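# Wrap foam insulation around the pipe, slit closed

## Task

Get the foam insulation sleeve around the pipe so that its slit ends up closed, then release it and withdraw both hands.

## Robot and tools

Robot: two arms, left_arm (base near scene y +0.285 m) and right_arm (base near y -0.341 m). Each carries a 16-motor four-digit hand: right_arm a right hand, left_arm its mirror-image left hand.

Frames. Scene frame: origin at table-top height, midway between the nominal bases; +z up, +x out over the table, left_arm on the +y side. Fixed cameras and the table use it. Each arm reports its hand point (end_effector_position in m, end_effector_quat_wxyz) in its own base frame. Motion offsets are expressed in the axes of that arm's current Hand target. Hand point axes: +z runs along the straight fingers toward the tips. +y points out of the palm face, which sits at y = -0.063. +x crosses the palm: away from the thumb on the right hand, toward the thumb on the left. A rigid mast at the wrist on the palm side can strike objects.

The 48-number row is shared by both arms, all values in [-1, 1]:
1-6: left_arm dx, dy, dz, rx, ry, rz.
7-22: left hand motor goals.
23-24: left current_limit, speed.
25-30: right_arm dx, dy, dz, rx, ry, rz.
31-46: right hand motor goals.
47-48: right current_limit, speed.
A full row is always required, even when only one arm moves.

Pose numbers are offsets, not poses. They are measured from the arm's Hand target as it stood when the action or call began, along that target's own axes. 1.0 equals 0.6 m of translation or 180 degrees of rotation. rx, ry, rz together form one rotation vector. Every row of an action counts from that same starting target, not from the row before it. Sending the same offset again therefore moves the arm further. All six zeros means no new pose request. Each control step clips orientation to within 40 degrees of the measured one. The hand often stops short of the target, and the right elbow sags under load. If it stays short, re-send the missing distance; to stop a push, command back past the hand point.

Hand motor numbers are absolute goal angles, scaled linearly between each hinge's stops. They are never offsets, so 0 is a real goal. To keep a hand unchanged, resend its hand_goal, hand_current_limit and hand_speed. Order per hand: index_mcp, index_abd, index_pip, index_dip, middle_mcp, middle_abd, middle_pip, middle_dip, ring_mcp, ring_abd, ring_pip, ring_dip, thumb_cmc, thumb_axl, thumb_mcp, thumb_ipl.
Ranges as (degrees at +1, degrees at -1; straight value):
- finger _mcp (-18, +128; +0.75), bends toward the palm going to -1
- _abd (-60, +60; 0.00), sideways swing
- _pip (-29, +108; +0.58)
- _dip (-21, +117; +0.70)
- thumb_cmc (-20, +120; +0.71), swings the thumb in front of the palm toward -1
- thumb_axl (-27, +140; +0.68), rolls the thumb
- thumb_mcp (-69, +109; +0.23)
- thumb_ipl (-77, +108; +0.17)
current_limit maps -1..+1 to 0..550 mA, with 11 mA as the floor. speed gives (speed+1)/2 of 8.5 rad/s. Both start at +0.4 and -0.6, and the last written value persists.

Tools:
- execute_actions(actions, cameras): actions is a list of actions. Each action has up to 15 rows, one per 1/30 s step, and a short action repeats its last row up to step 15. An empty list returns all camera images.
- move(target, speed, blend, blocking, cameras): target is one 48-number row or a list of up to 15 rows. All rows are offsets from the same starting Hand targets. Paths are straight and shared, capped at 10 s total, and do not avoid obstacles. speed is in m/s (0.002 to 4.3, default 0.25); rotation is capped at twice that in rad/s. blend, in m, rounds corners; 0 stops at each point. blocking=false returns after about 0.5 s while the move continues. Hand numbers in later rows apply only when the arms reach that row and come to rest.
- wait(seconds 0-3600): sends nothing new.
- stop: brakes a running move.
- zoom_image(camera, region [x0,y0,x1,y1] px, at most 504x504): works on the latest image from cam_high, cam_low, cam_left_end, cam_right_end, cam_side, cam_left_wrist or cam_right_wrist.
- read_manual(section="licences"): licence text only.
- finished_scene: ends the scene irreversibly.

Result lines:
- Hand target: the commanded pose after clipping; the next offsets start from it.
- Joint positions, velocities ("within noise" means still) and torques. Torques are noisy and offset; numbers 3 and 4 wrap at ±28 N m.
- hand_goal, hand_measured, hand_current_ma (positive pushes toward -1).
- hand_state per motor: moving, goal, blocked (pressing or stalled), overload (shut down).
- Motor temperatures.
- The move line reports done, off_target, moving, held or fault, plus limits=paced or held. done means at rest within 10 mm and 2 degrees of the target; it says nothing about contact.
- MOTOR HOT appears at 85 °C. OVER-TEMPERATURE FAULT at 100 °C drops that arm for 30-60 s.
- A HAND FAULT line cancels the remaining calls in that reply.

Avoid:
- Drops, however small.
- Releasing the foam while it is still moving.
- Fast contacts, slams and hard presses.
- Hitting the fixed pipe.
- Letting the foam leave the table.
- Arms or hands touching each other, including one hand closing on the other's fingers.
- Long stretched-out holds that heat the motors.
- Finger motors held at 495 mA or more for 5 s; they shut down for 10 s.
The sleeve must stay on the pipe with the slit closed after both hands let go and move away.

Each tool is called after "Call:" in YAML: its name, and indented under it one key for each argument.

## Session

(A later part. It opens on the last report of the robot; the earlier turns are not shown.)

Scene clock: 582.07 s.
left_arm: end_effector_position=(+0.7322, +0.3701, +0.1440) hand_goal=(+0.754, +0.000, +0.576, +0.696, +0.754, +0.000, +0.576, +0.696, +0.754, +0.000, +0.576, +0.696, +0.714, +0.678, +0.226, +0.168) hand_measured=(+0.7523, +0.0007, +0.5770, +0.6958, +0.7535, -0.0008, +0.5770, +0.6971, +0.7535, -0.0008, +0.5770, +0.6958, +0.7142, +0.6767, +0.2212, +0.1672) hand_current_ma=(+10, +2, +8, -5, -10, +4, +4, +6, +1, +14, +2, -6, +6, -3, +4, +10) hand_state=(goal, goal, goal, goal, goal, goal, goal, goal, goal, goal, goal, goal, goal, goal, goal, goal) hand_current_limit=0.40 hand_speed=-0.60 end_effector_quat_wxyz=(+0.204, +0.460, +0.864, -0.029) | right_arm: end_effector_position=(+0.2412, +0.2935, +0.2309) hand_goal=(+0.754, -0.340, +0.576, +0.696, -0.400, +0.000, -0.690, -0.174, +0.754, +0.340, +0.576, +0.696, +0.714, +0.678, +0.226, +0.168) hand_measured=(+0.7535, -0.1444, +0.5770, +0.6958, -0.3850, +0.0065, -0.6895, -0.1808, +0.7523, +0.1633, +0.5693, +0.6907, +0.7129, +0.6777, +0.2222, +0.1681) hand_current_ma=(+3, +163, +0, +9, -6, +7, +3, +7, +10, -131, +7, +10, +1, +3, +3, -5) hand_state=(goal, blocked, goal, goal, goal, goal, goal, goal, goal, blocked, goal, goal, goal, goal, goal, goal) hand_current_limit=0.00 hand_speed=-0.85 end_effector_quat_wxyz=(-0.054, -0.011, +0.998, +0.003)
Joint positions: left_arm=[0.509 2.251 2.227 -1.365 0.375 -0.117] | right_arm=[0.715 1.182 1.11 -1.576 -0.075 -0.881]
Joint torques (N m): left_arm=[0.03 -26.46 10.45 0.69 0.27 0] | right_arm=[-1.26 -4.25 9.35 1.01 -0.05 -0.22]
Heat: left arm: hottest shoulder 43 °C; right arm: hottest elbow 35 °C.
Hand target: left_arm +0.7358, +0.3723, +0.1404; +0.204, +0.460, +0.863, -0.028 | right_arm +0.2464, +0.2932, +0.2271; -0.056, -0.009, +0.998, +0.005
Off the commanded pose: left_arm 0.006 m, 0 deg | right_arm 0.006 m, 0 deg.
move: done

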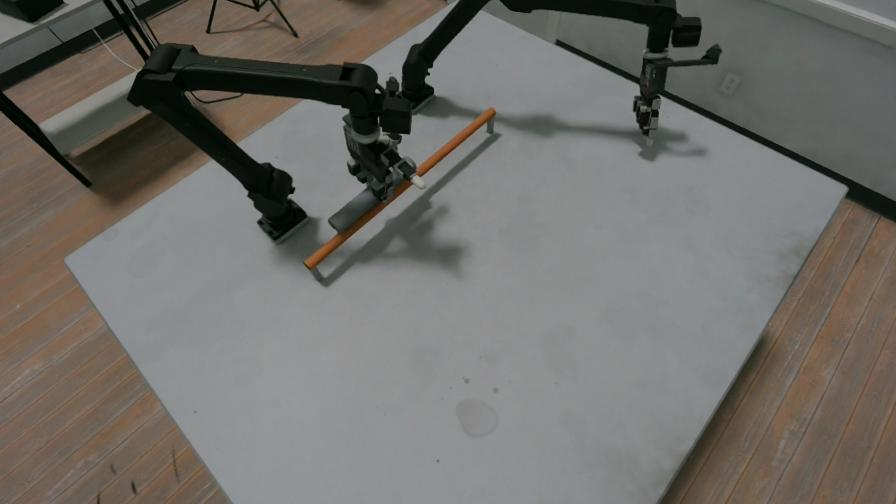

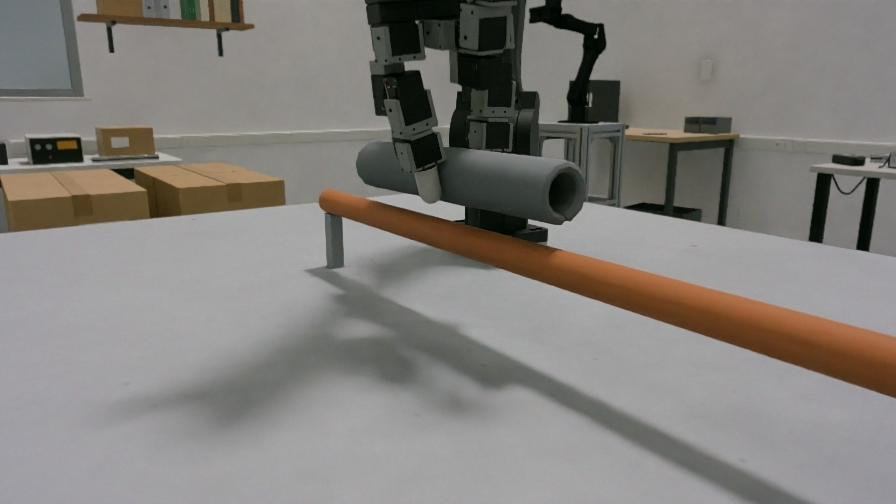

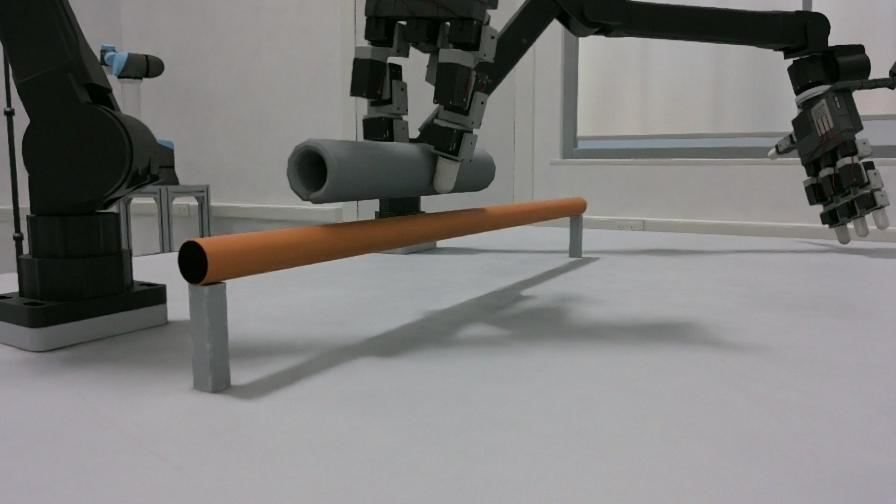

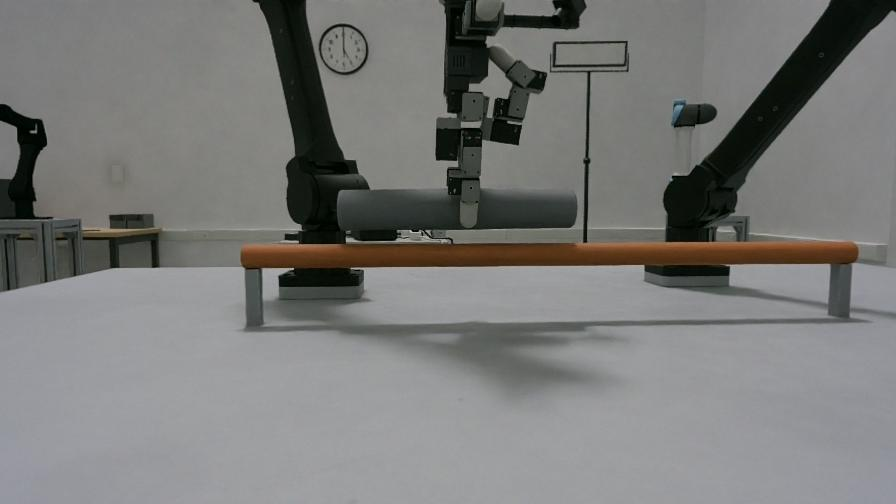

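Call:
move:
  target: [0,0,0,0,0,0,0.754,0,0.576,0.696,0.754,0,0.576,0.696,0.754,0,0.576,0.696,0.714,0.678,0.226,0.168,0.4,-0.6,-0.0074,0,0.0209,0,0,0,0.754,-0.34,0.576,0.696,-0.40,0,-0.69,-0.174,0.754,0.34,0.576,0.696,0.714,0.678,0.226,0.168,0.0,-0.85]
  speed: 0.05
  cameras: ["cam_high","cam_left_end","cam_right_end","cam_side"]

Call:
zoom_image:
  camera: "cam_right_end"
  region: [270, 130, 360, 240]

Call:
zoom_image:
  camera: "cam_left_end"
  region: [510, 170, 600, 280]

Call:
zoom_image:
  camera: "cam_high"
  region: [290, 150, 450, 290]

Scene clock: 590.63 s.
left_arm: end_effector_position=(+0.7322, +0.3701, +0.1440) hand_goal=(+0.754, +0.000, +0.576, +0.696, +0.754, +0.000, +0.576, +0.696, +0.754, +0.000, +0.576, +0.696, +0.714, +0.678, +0.226, +0.168) hand_measured=(+0.7535, -0.0008, +0.5770, +0.6958, +0.7523, +0.0007, +0.5770, +0.6958, +0.7535, +0.0007, +0.5770, +0.6958, +0.7142, +0.6767, +0.2212, +0.1681) hand_current_ma=(-2, +3, +14, -12, -2, +5, +5, +3, +3, +5, -1, -7, +7, -1, +3, +14) hand_state=(goal, goal, goal, goal, goal, goal, goal, goal, goal, goal, goal, goal, goal, goal, goal, goal) hand_current_limit=0.40 hand_speed=-0.60 end_effector_quat_wxyz=(+0.204, +0.460, +0.864, -0.029) | right_arm: end_effector_position=(+0.2441, +0.2943, +0.2179) hand_goal=(+0.754, -0.340, +0.576, +0.696, -0.400, +0.000, -0.690, -0.174, +0.754, +0.340, +0.576, +0.696, +0.714, +0.678, +0.226, +0.168) hand_measured=(+0.7535, -0.1429, +0.5757, +0.6971, -0.3862, +0.0051, -0.6908, -0.1795, +0.7523, +0.1618, +0.5693, +0.6907, +0.7142, +0.6777, +0.2212, +0.1672) hand_current_ma=(+3, +166, -7, +7, -7, +5, -2, +3, +10, -128, +7, +8, +6, -3, +1, -4) hand_state=(goal, blocked, goal, goal, goal, goal, goal, goal, goal, blocked, goal, goal, goal, goal, goal, goal) hand_current_limit=0.00 hand_speed=-0.85 end_effector_quat_wxyz=(-0.054, -0.011, +0.998, +0.003)
Joint positions: left_arm=[0.509 2.251 2.227 -1.365 0.375 -0.117] | right_arm=[0.711 1.193 1.084 -1.54 -0.075 -0.885]
Joint torques (N m): left_arm=[0.03 -26.7 10.45 0.55 0.28 0.01] | right_arm=[-1.32 -4.48 9.28 0.99 -0.04 -0.2]
Heat: left arm: hottest shoulder 44 °C; right arm: hottest elbow 35 °C.
Hand target: left_arm +0.7358, +0.3723, +0.1404; +0.204, +0.460, +0.863, -0.028 | right_arm +0.2494, +0.2934, +0.2141; -0.056, -0.009, +0.998, +0.005
Off the commanded pose: left_arm 0.006 m, 0 deg | right_arm 0.007 m, 0 deg.
move: done

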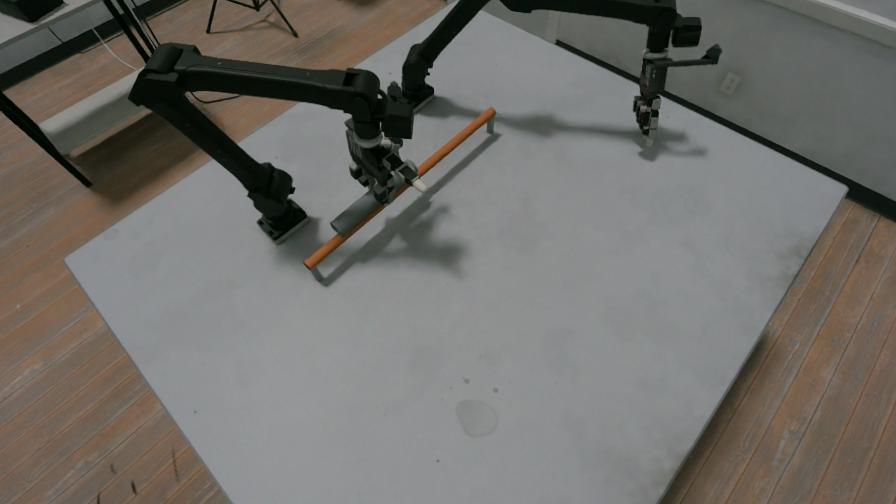

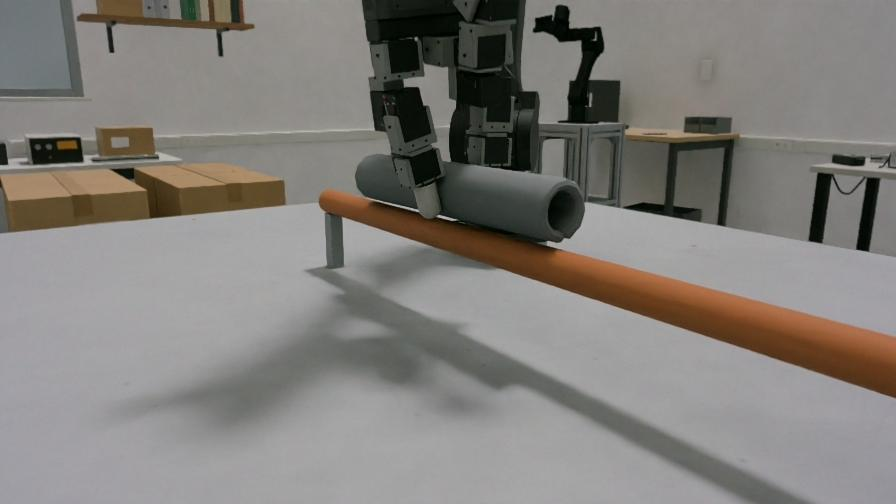

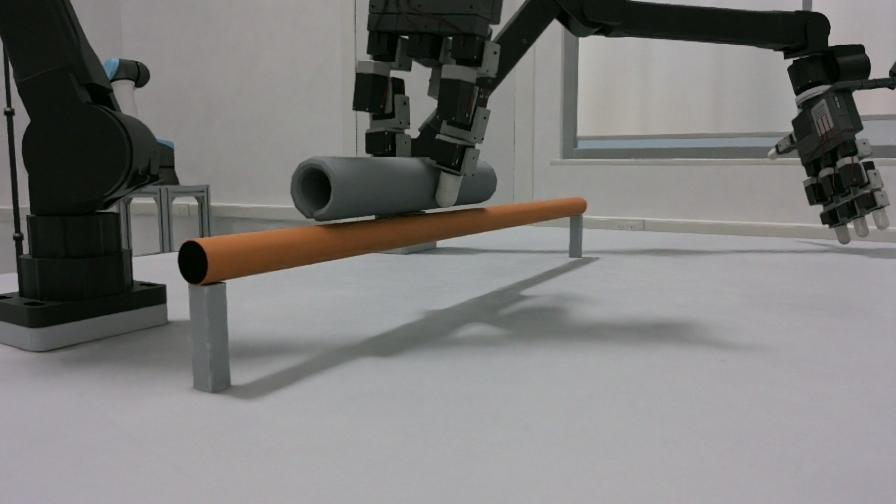

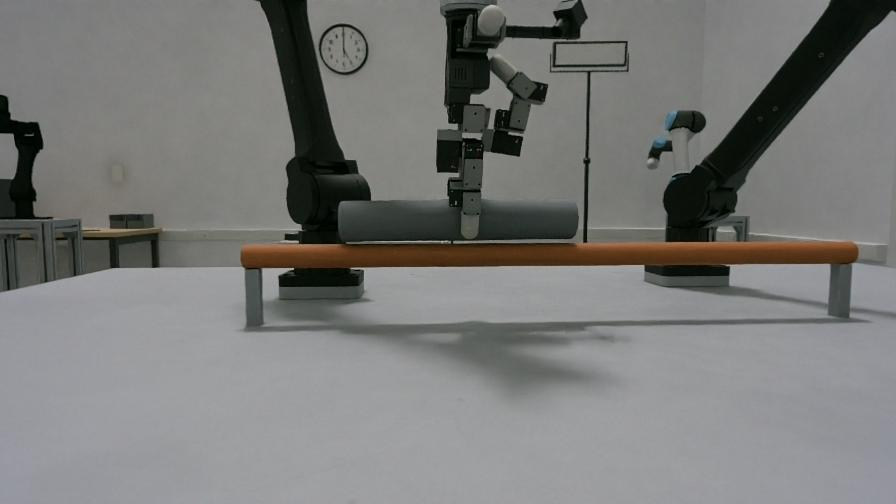

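Scaled by 4.582 from the camera's image (finer frame: 1280x720).

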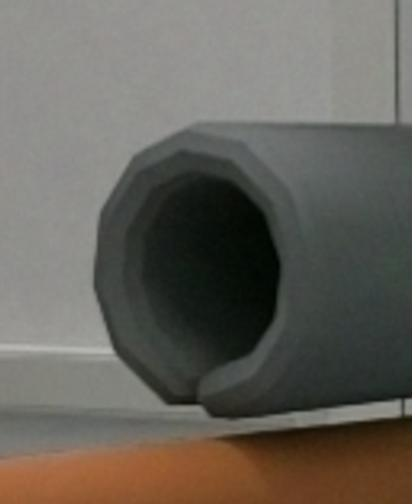

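Scaled by 4.582 from the camera's image (finer frame: 1280x720).

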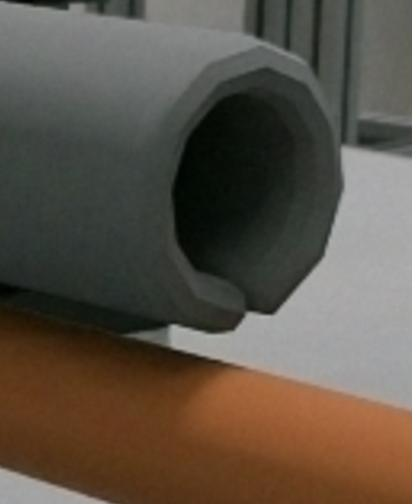

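Scaled by 3.150 from the camera's image (finer frame: 1280x720).

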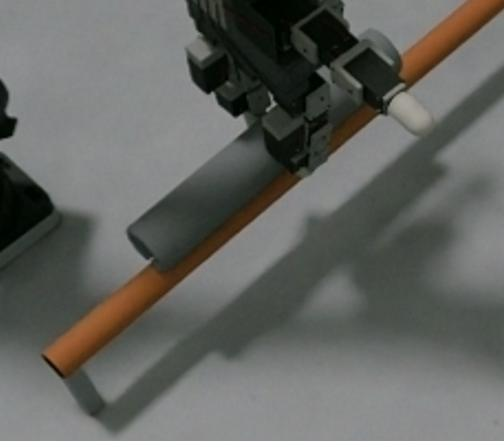

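Call:
move:
  target: [0,0,0,0,0,0,0.754,0,0.576,0.696,0.754,0,0.576,0.696,0.754,0,0.576,0.696,0.714,0.678,0.226,0.168,0.4,-0.6,-0.0088,0,0.0191,0,0,0,0.754,-0.34,0.576,0.696,-0.40,0,-0.69,-0.174,0.754,0.34,0.576,0.696,0.714,0.678,0.226,0.168,0.0,-0.85]
  speed: 0.04
  cameras: ["cam_high","cam_left_end","cam_right_end","cam_side"]

Call:
zoom_image:
  camera: "cam_right_end"
  region: [270, 130, 360, 240]

Call:
zoom_image:
  camera: "cam_left_end"
  region: [510, 170, 600, 280]

Call:
zoom_image:
  camera: "cam_side"
  region: [320, 130, 600, 290]

Scene clock: 603.73 s.
left_arm: end_effector_position=(+0.7322, +0.3701, +0.1440) hand_goal=(+0.754, +0.000, +0.576, +0.696, +0.754, +0.000, +0.576, +0.696, +0.754, +0.000, +0.576, +0.696, +0.714, +0.678, +0.226, +0.168) hand_measured=(+0.7535, -0.0008, +0.5770, +0.6958, +0.7535, +0.0007, +0.5770, +0.6958, +0.7535, +0.0007, +0.5757, +0.6958, +0.7142, +0.6777, +0.2212, +0.1672) hand_current_ma=(+9, +2, +9, -5, -7, +4, +1, +6, -5, +9, -2, -13, +9, -2, +9, +9) hand_state=(goal, goal, goal, goal, goal, goal, goal, goal, goal, goal, goal, goal, goal, goal, goal, goal) hand_current_limit=0.40 hand_speed=-0.60 end_effector_quat_wxyz=(+0.204, +0.460, +0.864, -0.029) | right_arm: end_effector_position=(+0.2471, +0.2948, +0.2105) hand_goal=(+0.754, -0.340, +0.576, +0.696, -0.400, +0.000, -0.690, -0.174, +0.754, +0.340, +0.576, +0.696, +0.714, +0.678, +0.226, +0.168) hand_measured=(+0.7535, -0.1502, +0.5770, +0.6958, -0.3850, +0.0065, -0.6920, -0.1795, +0.7511, +0.1618, +0.5705, +0.6907, +0.7142, +0.6767, +0.2222, +0.1681) hand_current_ma=(+0, +155, -6, +8, -5, +0, +1, +7, +8, -127, +6, +5, +1, -2, +3, -1) hand_state=(goal, blocked, goal, goal, goal, goal, goal, goal, goal, blocked, goal, goal, goal, goal, goal, goal) hand_current_limit=0.00 hand_speed=-0.85 end_effector_quat_wxyz=(-0.053, -0.012, +0.999, +0.006)
Joint positions: left_arm=[0.509 2.251 2.227 -1.365 0.375 -0.117] | right_arm=[0.704 1.2 1.069 -1.514 -0.076 -0.893]
Joint torques (N m): left_arm=[-0.09 -26.52 10.45 0.65 0.27 0] | right_arm=[-1.49 -4.01 8.84 1.25 0.05 -0.21]
Heat: left arm: hottest shoulder 44 °C; right arm: hottest elbow 36 °C.
Hand target: left_arm +0.7358, +0.3723, +0.1404; +0.204, +0.460, +0.863, -0.028 | right_arm +0.2534, +0.2936, +0.2021; -0.056, -0.009, +0.998, +0.005
Off the commanded pose: left_arm 0.006 m, 0 deg | right_arm 0.011 m, 0 deg.
move: off_target (right_arm)

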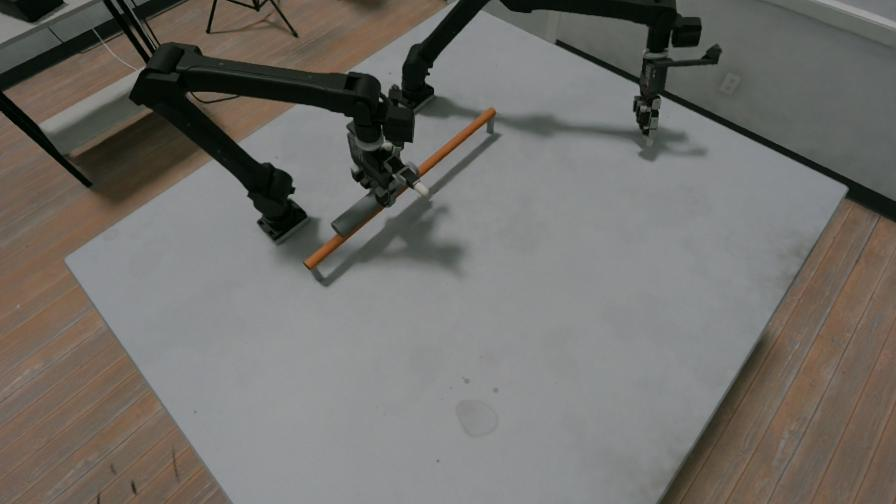

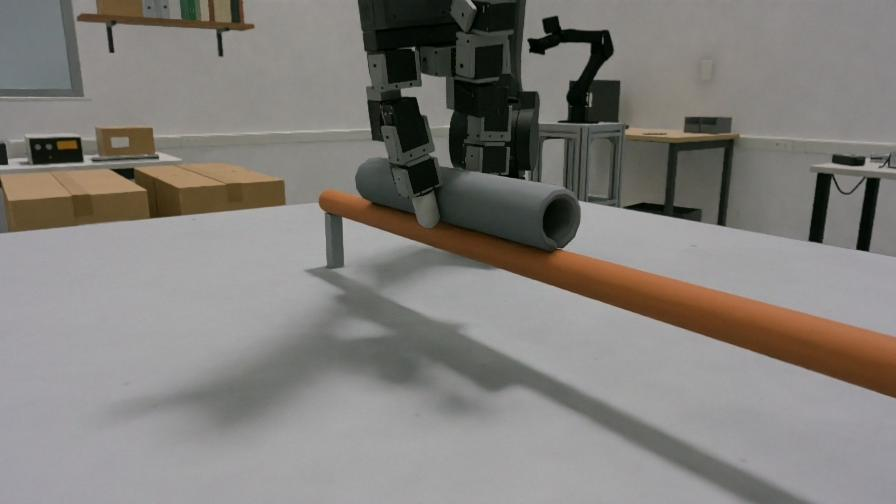

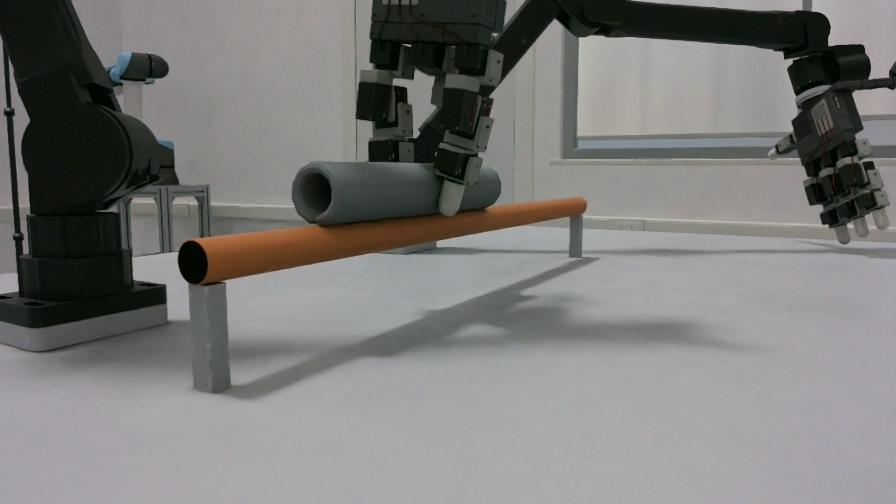

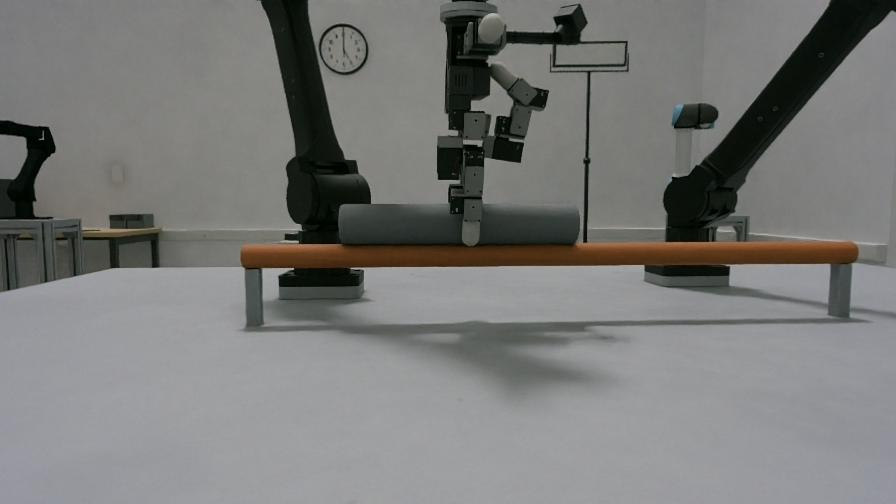

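Scaled by 4.582 from the camera's image (finer frame: 1280x720).

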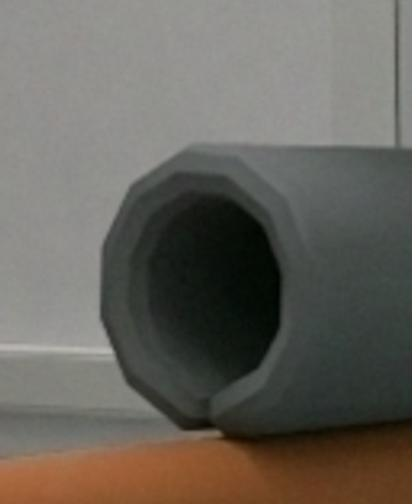

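Scaled by 4.582 from the camera's image (finer frame: 1280x720).

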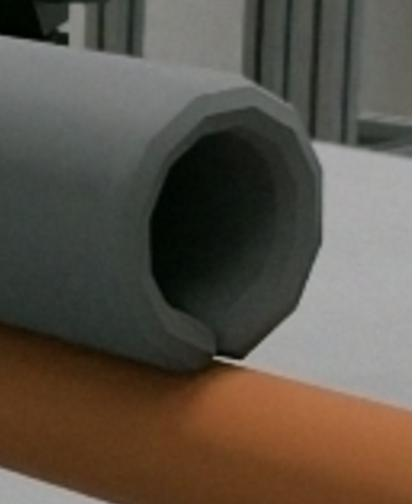

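Scaled by 1.800 from the camera's image (finer frame: 1280x720).

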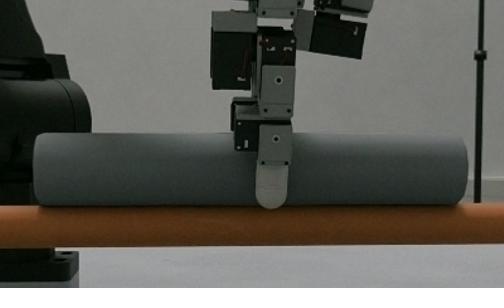

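Call:
zoom_image:
  camera: "cam_high"
  region: [300, 190, 380, 270]

Call:
zoom_image:
  camera: "cam_left_end"
  region: [480, 160, 660, 330]

Scaled by 6.300 from the camera's image (finer frame: 1280x720).

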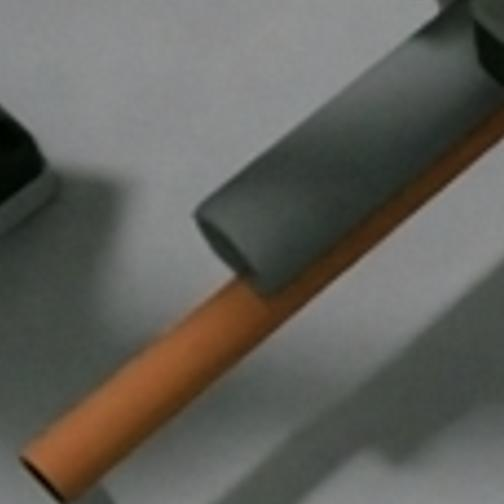

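Scaled by 2.800 from the camera's image (finer frame: 1280x720).

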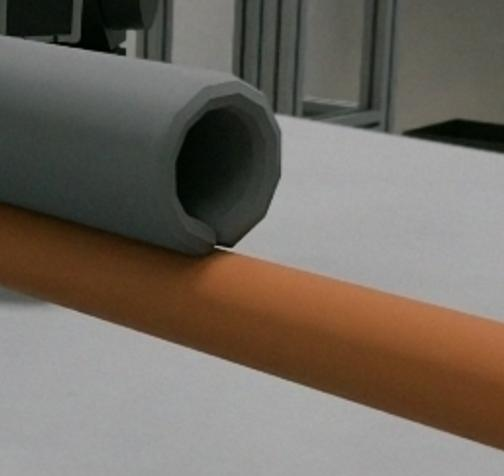

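Call:
move:
  target:
    - [0,0,0,0,0,0,0.754,0,0.576,0.696,0.754,0,0.576,0.696,0.754,0,0.576,0.696,0.714,0.678,0.226,0.168,0.4,-0.6,-0.0121,0,-0.0292,0,0.0278,0,0.754,-0.34,0.576,0.696,-0.40,0,-0.69,-0.174,0.754,0.34,0.576,0.696,0.714,0.678,0.226,0.168,0.0,-0.85]
    - [0,0,0,0,0,0,0.754,0,0.576,0.696,0.754,0,0.576,0.696,0.754,0,0.576,0.696,0.714,0.678,0.226,0.168,0.4,-0.6,-0.0158,0,0.0039,0,0.0278,0,0.754,-0.34,0.576,0.696,-0.40,0,-0.69,-0.174,0.754,0.34,0.576,0.696,0.714,0.678,0.226,0.168,0.0,-0.85]
  speed: 0.05
  cameras: ["cam_high","cam_left_end","cam_right_end","cam_side"]

Call:
zoom_image:
  camera: "cam_right_end"
  region: [270, 130, 360, 240]

Call:
zoom_image:
  camera: "cam_left_end"
  region: [480, 160, 660, 330]

Call:
zoom_image:
  camera: "cam_high"
  region: [300, 190, 380, 270]

Scene clock: 639.53 s.
left_arm: end_effector_position=(+0.7322, +0.3701, +0.1440) hand_goal=(+0.754, +0.000, +0.576, +0.696, +0.754, +0.000, +0.576, +0.696, +0.754, +0.000, +0.576, +0.696, +0.714, +0.678, +0.226, +0.168) hand_measured=(+0.7535, -0.0008, +0.5770, +0.6958, +0.7535, -0.0008, +0.5770, +0.6958, +0.7535, +0.0007, +0.5770, +0.6958, +0.7142, +0.6767, +0.2212, +0.1681) hand_current_ma=(+6, +8, +10, -11, -7, +5, +6, +5, -2, +10, +4, -9, -3, +4, +5, +13) hand_state=(goal, goal, goal, goal, goal, goal, goal, goal, goal, goal, goal, goal, goal, goal, goal, goal) hand_current_limit=0.40 hand_speed=-0.60 end_effector_quat_wxyz=(+0.204, +0.460, +0.864, -0.029) | right_arm: end_effector_position=(+0.2543, +0.2925, +0.2040) hand_goal=(+0.754, -0.340, +0.576, +0.696, -0.400, +0.000, -0.690, -0.174, +0.754, +0.340, +0.576, +0.696, +0.714, +0.678, +0.226, +0.168) hand_measured=(+0.7559, -0.1488, +0.5770, +0.6971, -0.3862, +0.0065, -0.6908, -0.1795, +0.7511, +0.1618, +0.5705, +0.6907, +0.7142, +0.6756, +0.2222, +0.1672) hand_current_ma=(+0, +153, -6, +5, -2, +4, -1, +5, +12, -127, +10, +6, +1, +1, +2, -2) hand_state=(goal, blocked, goal, goal, goal, goal, goal, goal, goal, blocked, goal, goal, goal, goal, goal, goal) hand_current_limit=0.00 hand_speed=-0.85 end_effector_quat_wxyz=(-0.100, -0.011, +0.995, +0.001)
Joint positions: left_arm=[0.509 2.251 2.227 -1.365 0.375 -0.117] | right_arm=[0.658 1.268 1.107 -1.569 -0.122 -0.945]
Joint torques (N m): left_arm=[0.15 -26.7 10.44 0.61 0.26 0.02] | right_arm=[-1.26 -4.66 9.22 1.16 -0.06 -0.24]
Heat: left arm: hottest shoulder 44 °C; right arm: hottest elbow 37 °C.
Hand target: left_arm +0.7358, +0.3723, +0.1404; +0.204, +0.460, +0.863, -0.028 | right_arm +0.2625, +0.2937, +0.1987; -0.100, -0.009, +0.995, +0.004
Off the commanded pose: left_arm 0.006 m, 0 deg | right_arm 0.010 m, 0 deg.
move: done

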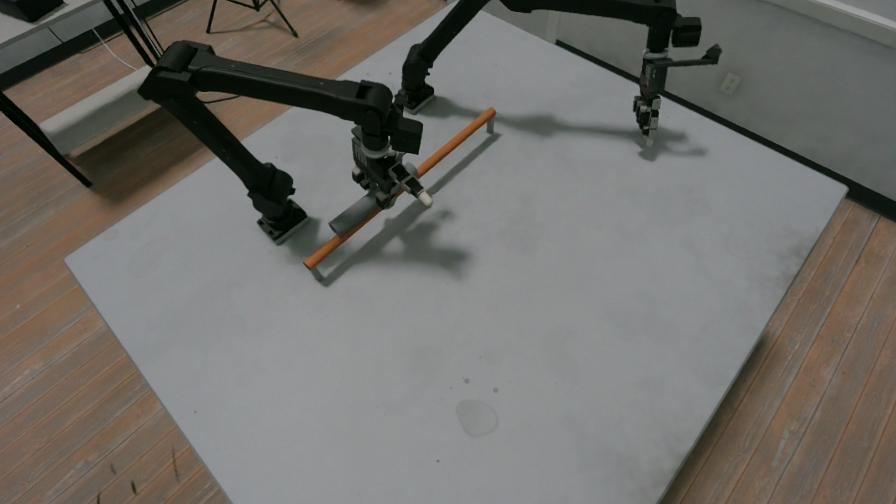

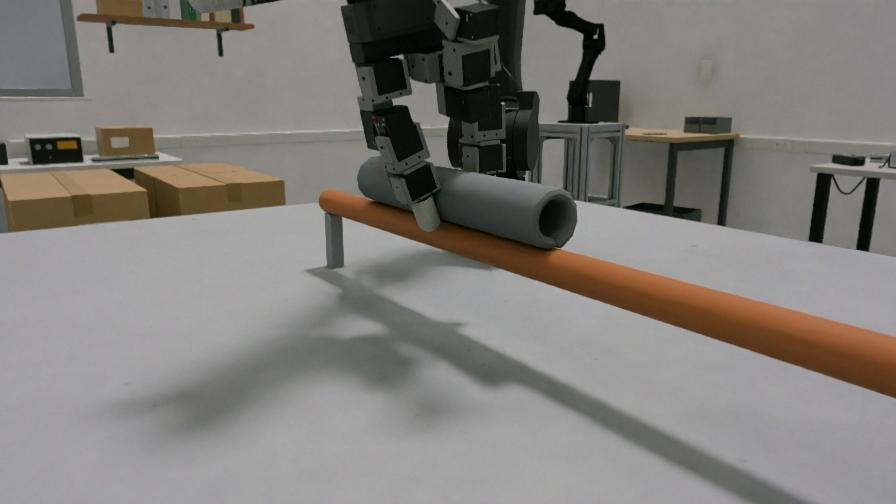

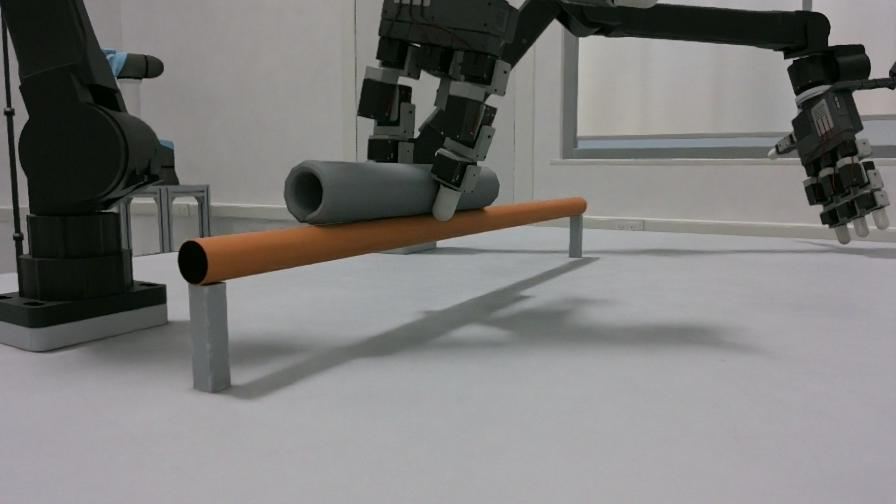

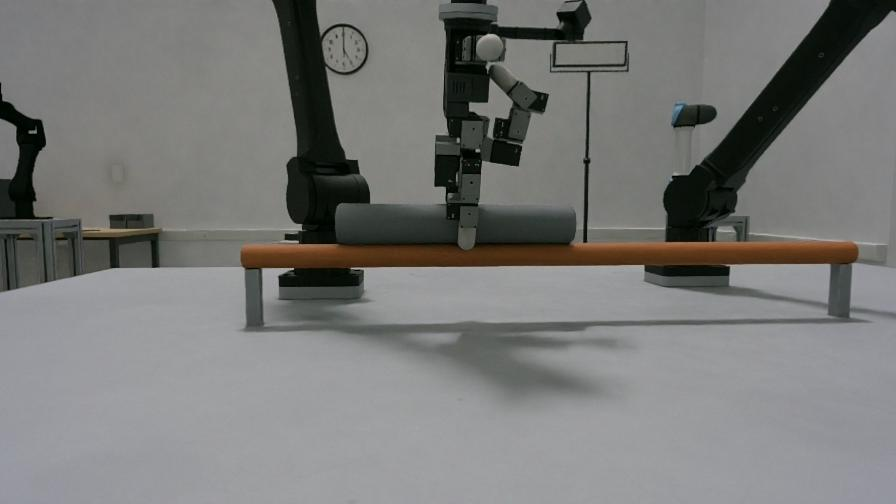

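Scaled by 4.582 from the camera's image (finer frame: 1280x720).

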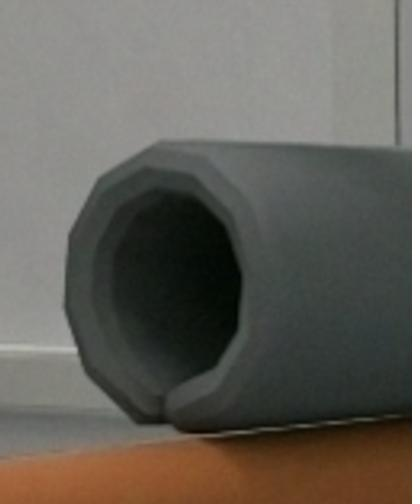

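Scaled by 2.800 from the camera's image (finer frame: 1280x720).

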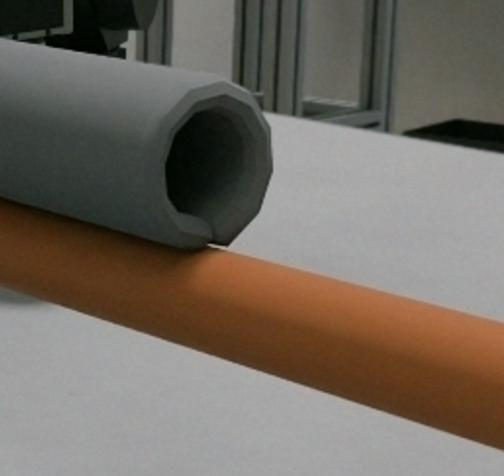

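Scaled by 6.300 from the camera's image (finer frame: 1280x720).

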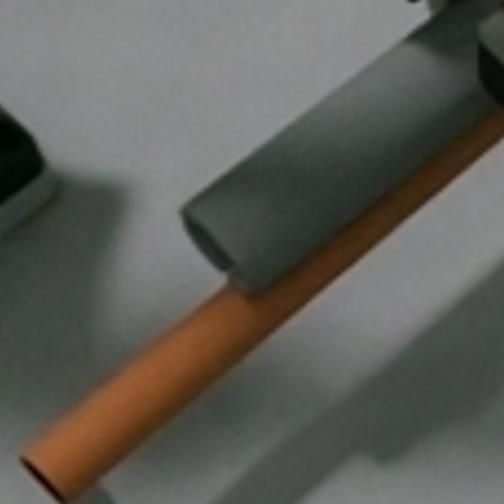

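Call:
move:
  target: [0,0,0,0,0,0,0.754,0,0.576,0.696,0.754,0,0.576,0.696,0.754,0,0.576,0.696,0.714,0.678,0.226,0.168,0.4,-0.6,-0.0095,0,0.0049,0,0,0,0.754,-0.34,0.576,0.696,-0.40,0,-0.69,-0.174,0.754,0.34,0.576,0.696,0.714,0.678,0.226,0.168,0.0,-0.85]
  speed: 0.05
  cameras: ["cam_high","cam_left_end","cam_right_end","cam_side"]

Call:
zoom_image:
  camera: "cam_right_end"
  region: [270, 130, 360, 240]

Call:
zoom_image:
  camera: "cam_left_end"
  region: [480, 160, 660, 330]

Call:
zoom_image:
  camera: "cam_high"
  region: [300, 190, 380, 270]

Scene clock: 653.07 s.
left_arm: end_effector_position=(+0.7322, +0.3701, +0.1440) hand_goal=(+0.754, +0.000, +0.576, +0.696, +0.754, +0.000, +0.576, +0.696, +0.754, +0.000, +0.576, +0.696, +0.714, +0.678, +0.226, +0.168) hand_measured=(+0.7535, -0.0008, +0.5770, +0.6958, +0.7535, +0.0007, +0.5770, +0.6958, +0.7535, +0.0007, +0.5770, +0.6958, +0.7142, +0.6777, +0.2212, +0.1672) hand_current_ma=(+10, +8, +8, -9, -4, +9, +9, +3, -1, +11, +1, -10, +7, -1, -2, +4) hand_state=(goal, goal, goal, goal, goal, goal, goal, goal, goal, goal, goal, goal, goal, goal, goal, goal) hand_current_limit=0.40 hand_speed=-0.60 end_effector_quat_wxyz=(+0.204, +0.460, +0.864, -0.029) | right_arm: end_effector_position=(+0.2562, +0.2918, +0.2026) hand_goal=(+0.754, -0.340, +0.576, +0.696, -0.400, +0.000, -0.690, -0.174, +0.754, +0.340, +0.576, +0.696, +0.714, +0.678, +0.226, +0.168) hand_measured=(+0.7595, -0.1517, +0.5782, +0.6958, -0.3874, +0.0080, -0.6895, -0.1795, +0.7535, +0.1604, +0.5757, +0.6907, +0.7142, +0.6777, +0.2222, +0.1681) hand_current_ma=(+1, +150, -5, +2, -4, +3, -1, +9, +5, -129, +8, +8, +3, -1, +6, -3) hand_state=(goal, blocked, goal, goal, goal, goal, goal, goal, goal, blocked, goal, goal, goal, goal, goal, goal) hand_current_limit=0.00 hand_speed=-0.85 end_effector_quat_wxyz=(-0.101, -0.012, +0.995, +0.002)
Joint positions: left_arm=[0.509 2.251 2.227 -1.365 0.375 -0.117] | right_arm=[0.651 1.273 1.107 -1.567 -0.124 -0.953]
Joint torques (N m): left_arm=[0.15 -26.64 10.44 0.61 0.27 -0.01] | right_arm=[-1.49 -4.01 9.24 1.52 0.06 -0.23]
Heat: left arm: hottest shoulder 44 °C; right arm: hottest elbow 37 °C.
Hand target: left_arm +0.7358, +0.3723, +0.1404; +0.204, +0.460, +0.863, -0.028 | right_arm +0.2675, +0.2939, +0.1946; -0.100, -0.009, +0.995, +0.004
Off the commanded pose: left_arm 0.006 m, 0 deg | right_arm 0.014 m, 0 deg.
move: off_target (right_arm)

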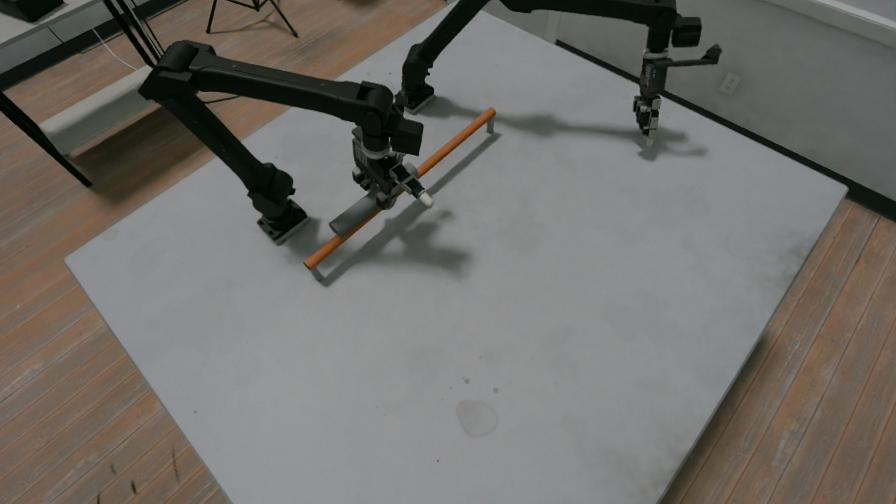

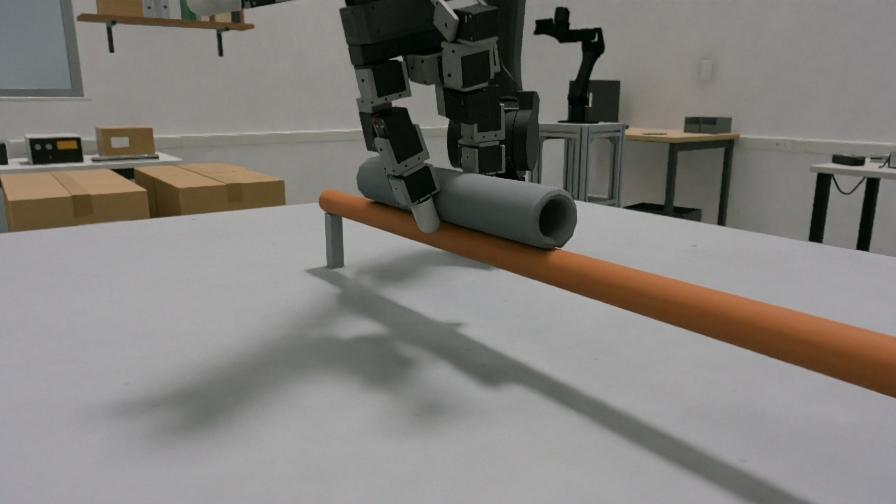

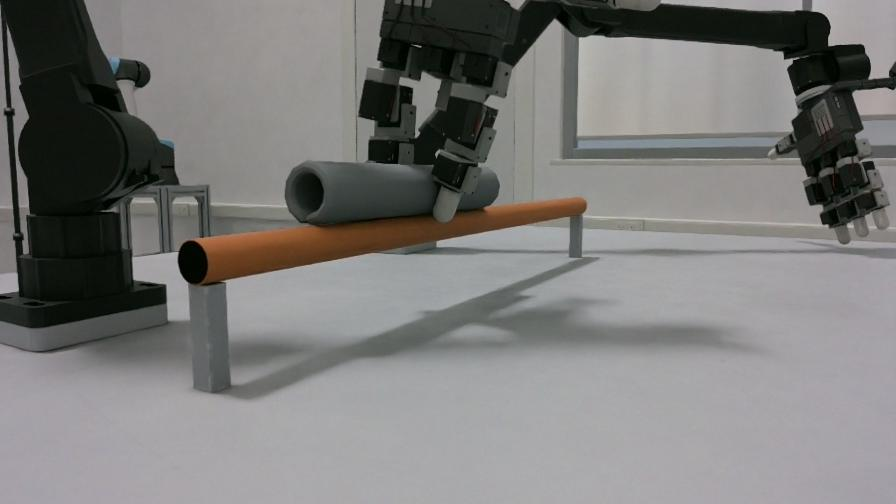

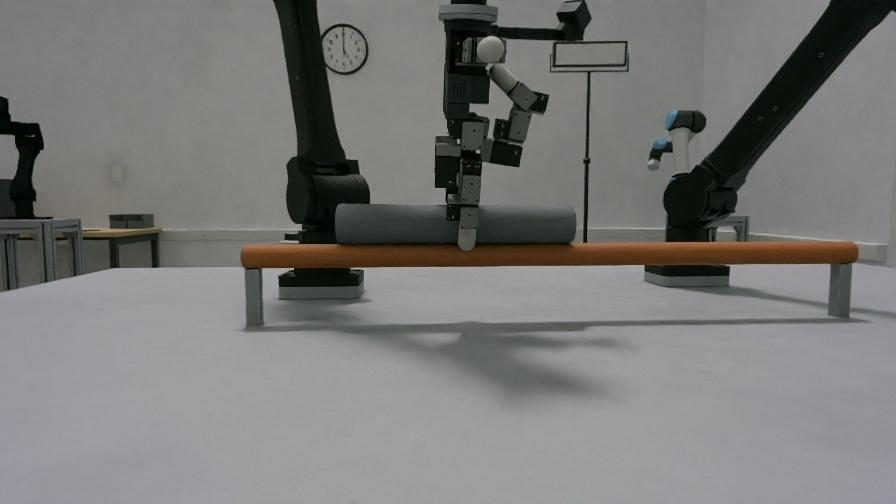

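Scaled by 4.582 from the camera's image (finer frame: 1280x720).

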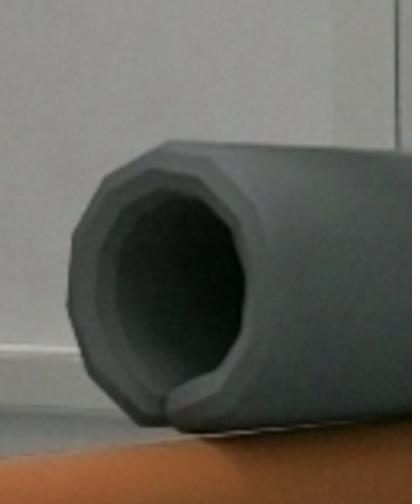

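Scaled by 2.800 from the camera's image (finer frame: 1280x720).

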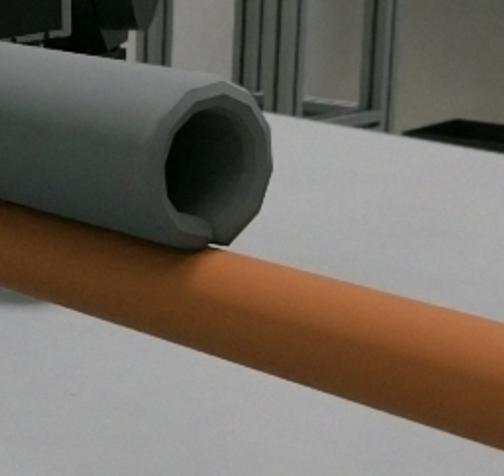

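Scaled by 6.300 from the camera's image (finer frame: 1280x720).

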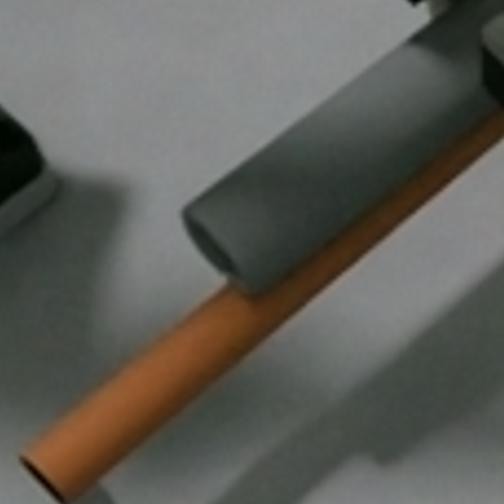

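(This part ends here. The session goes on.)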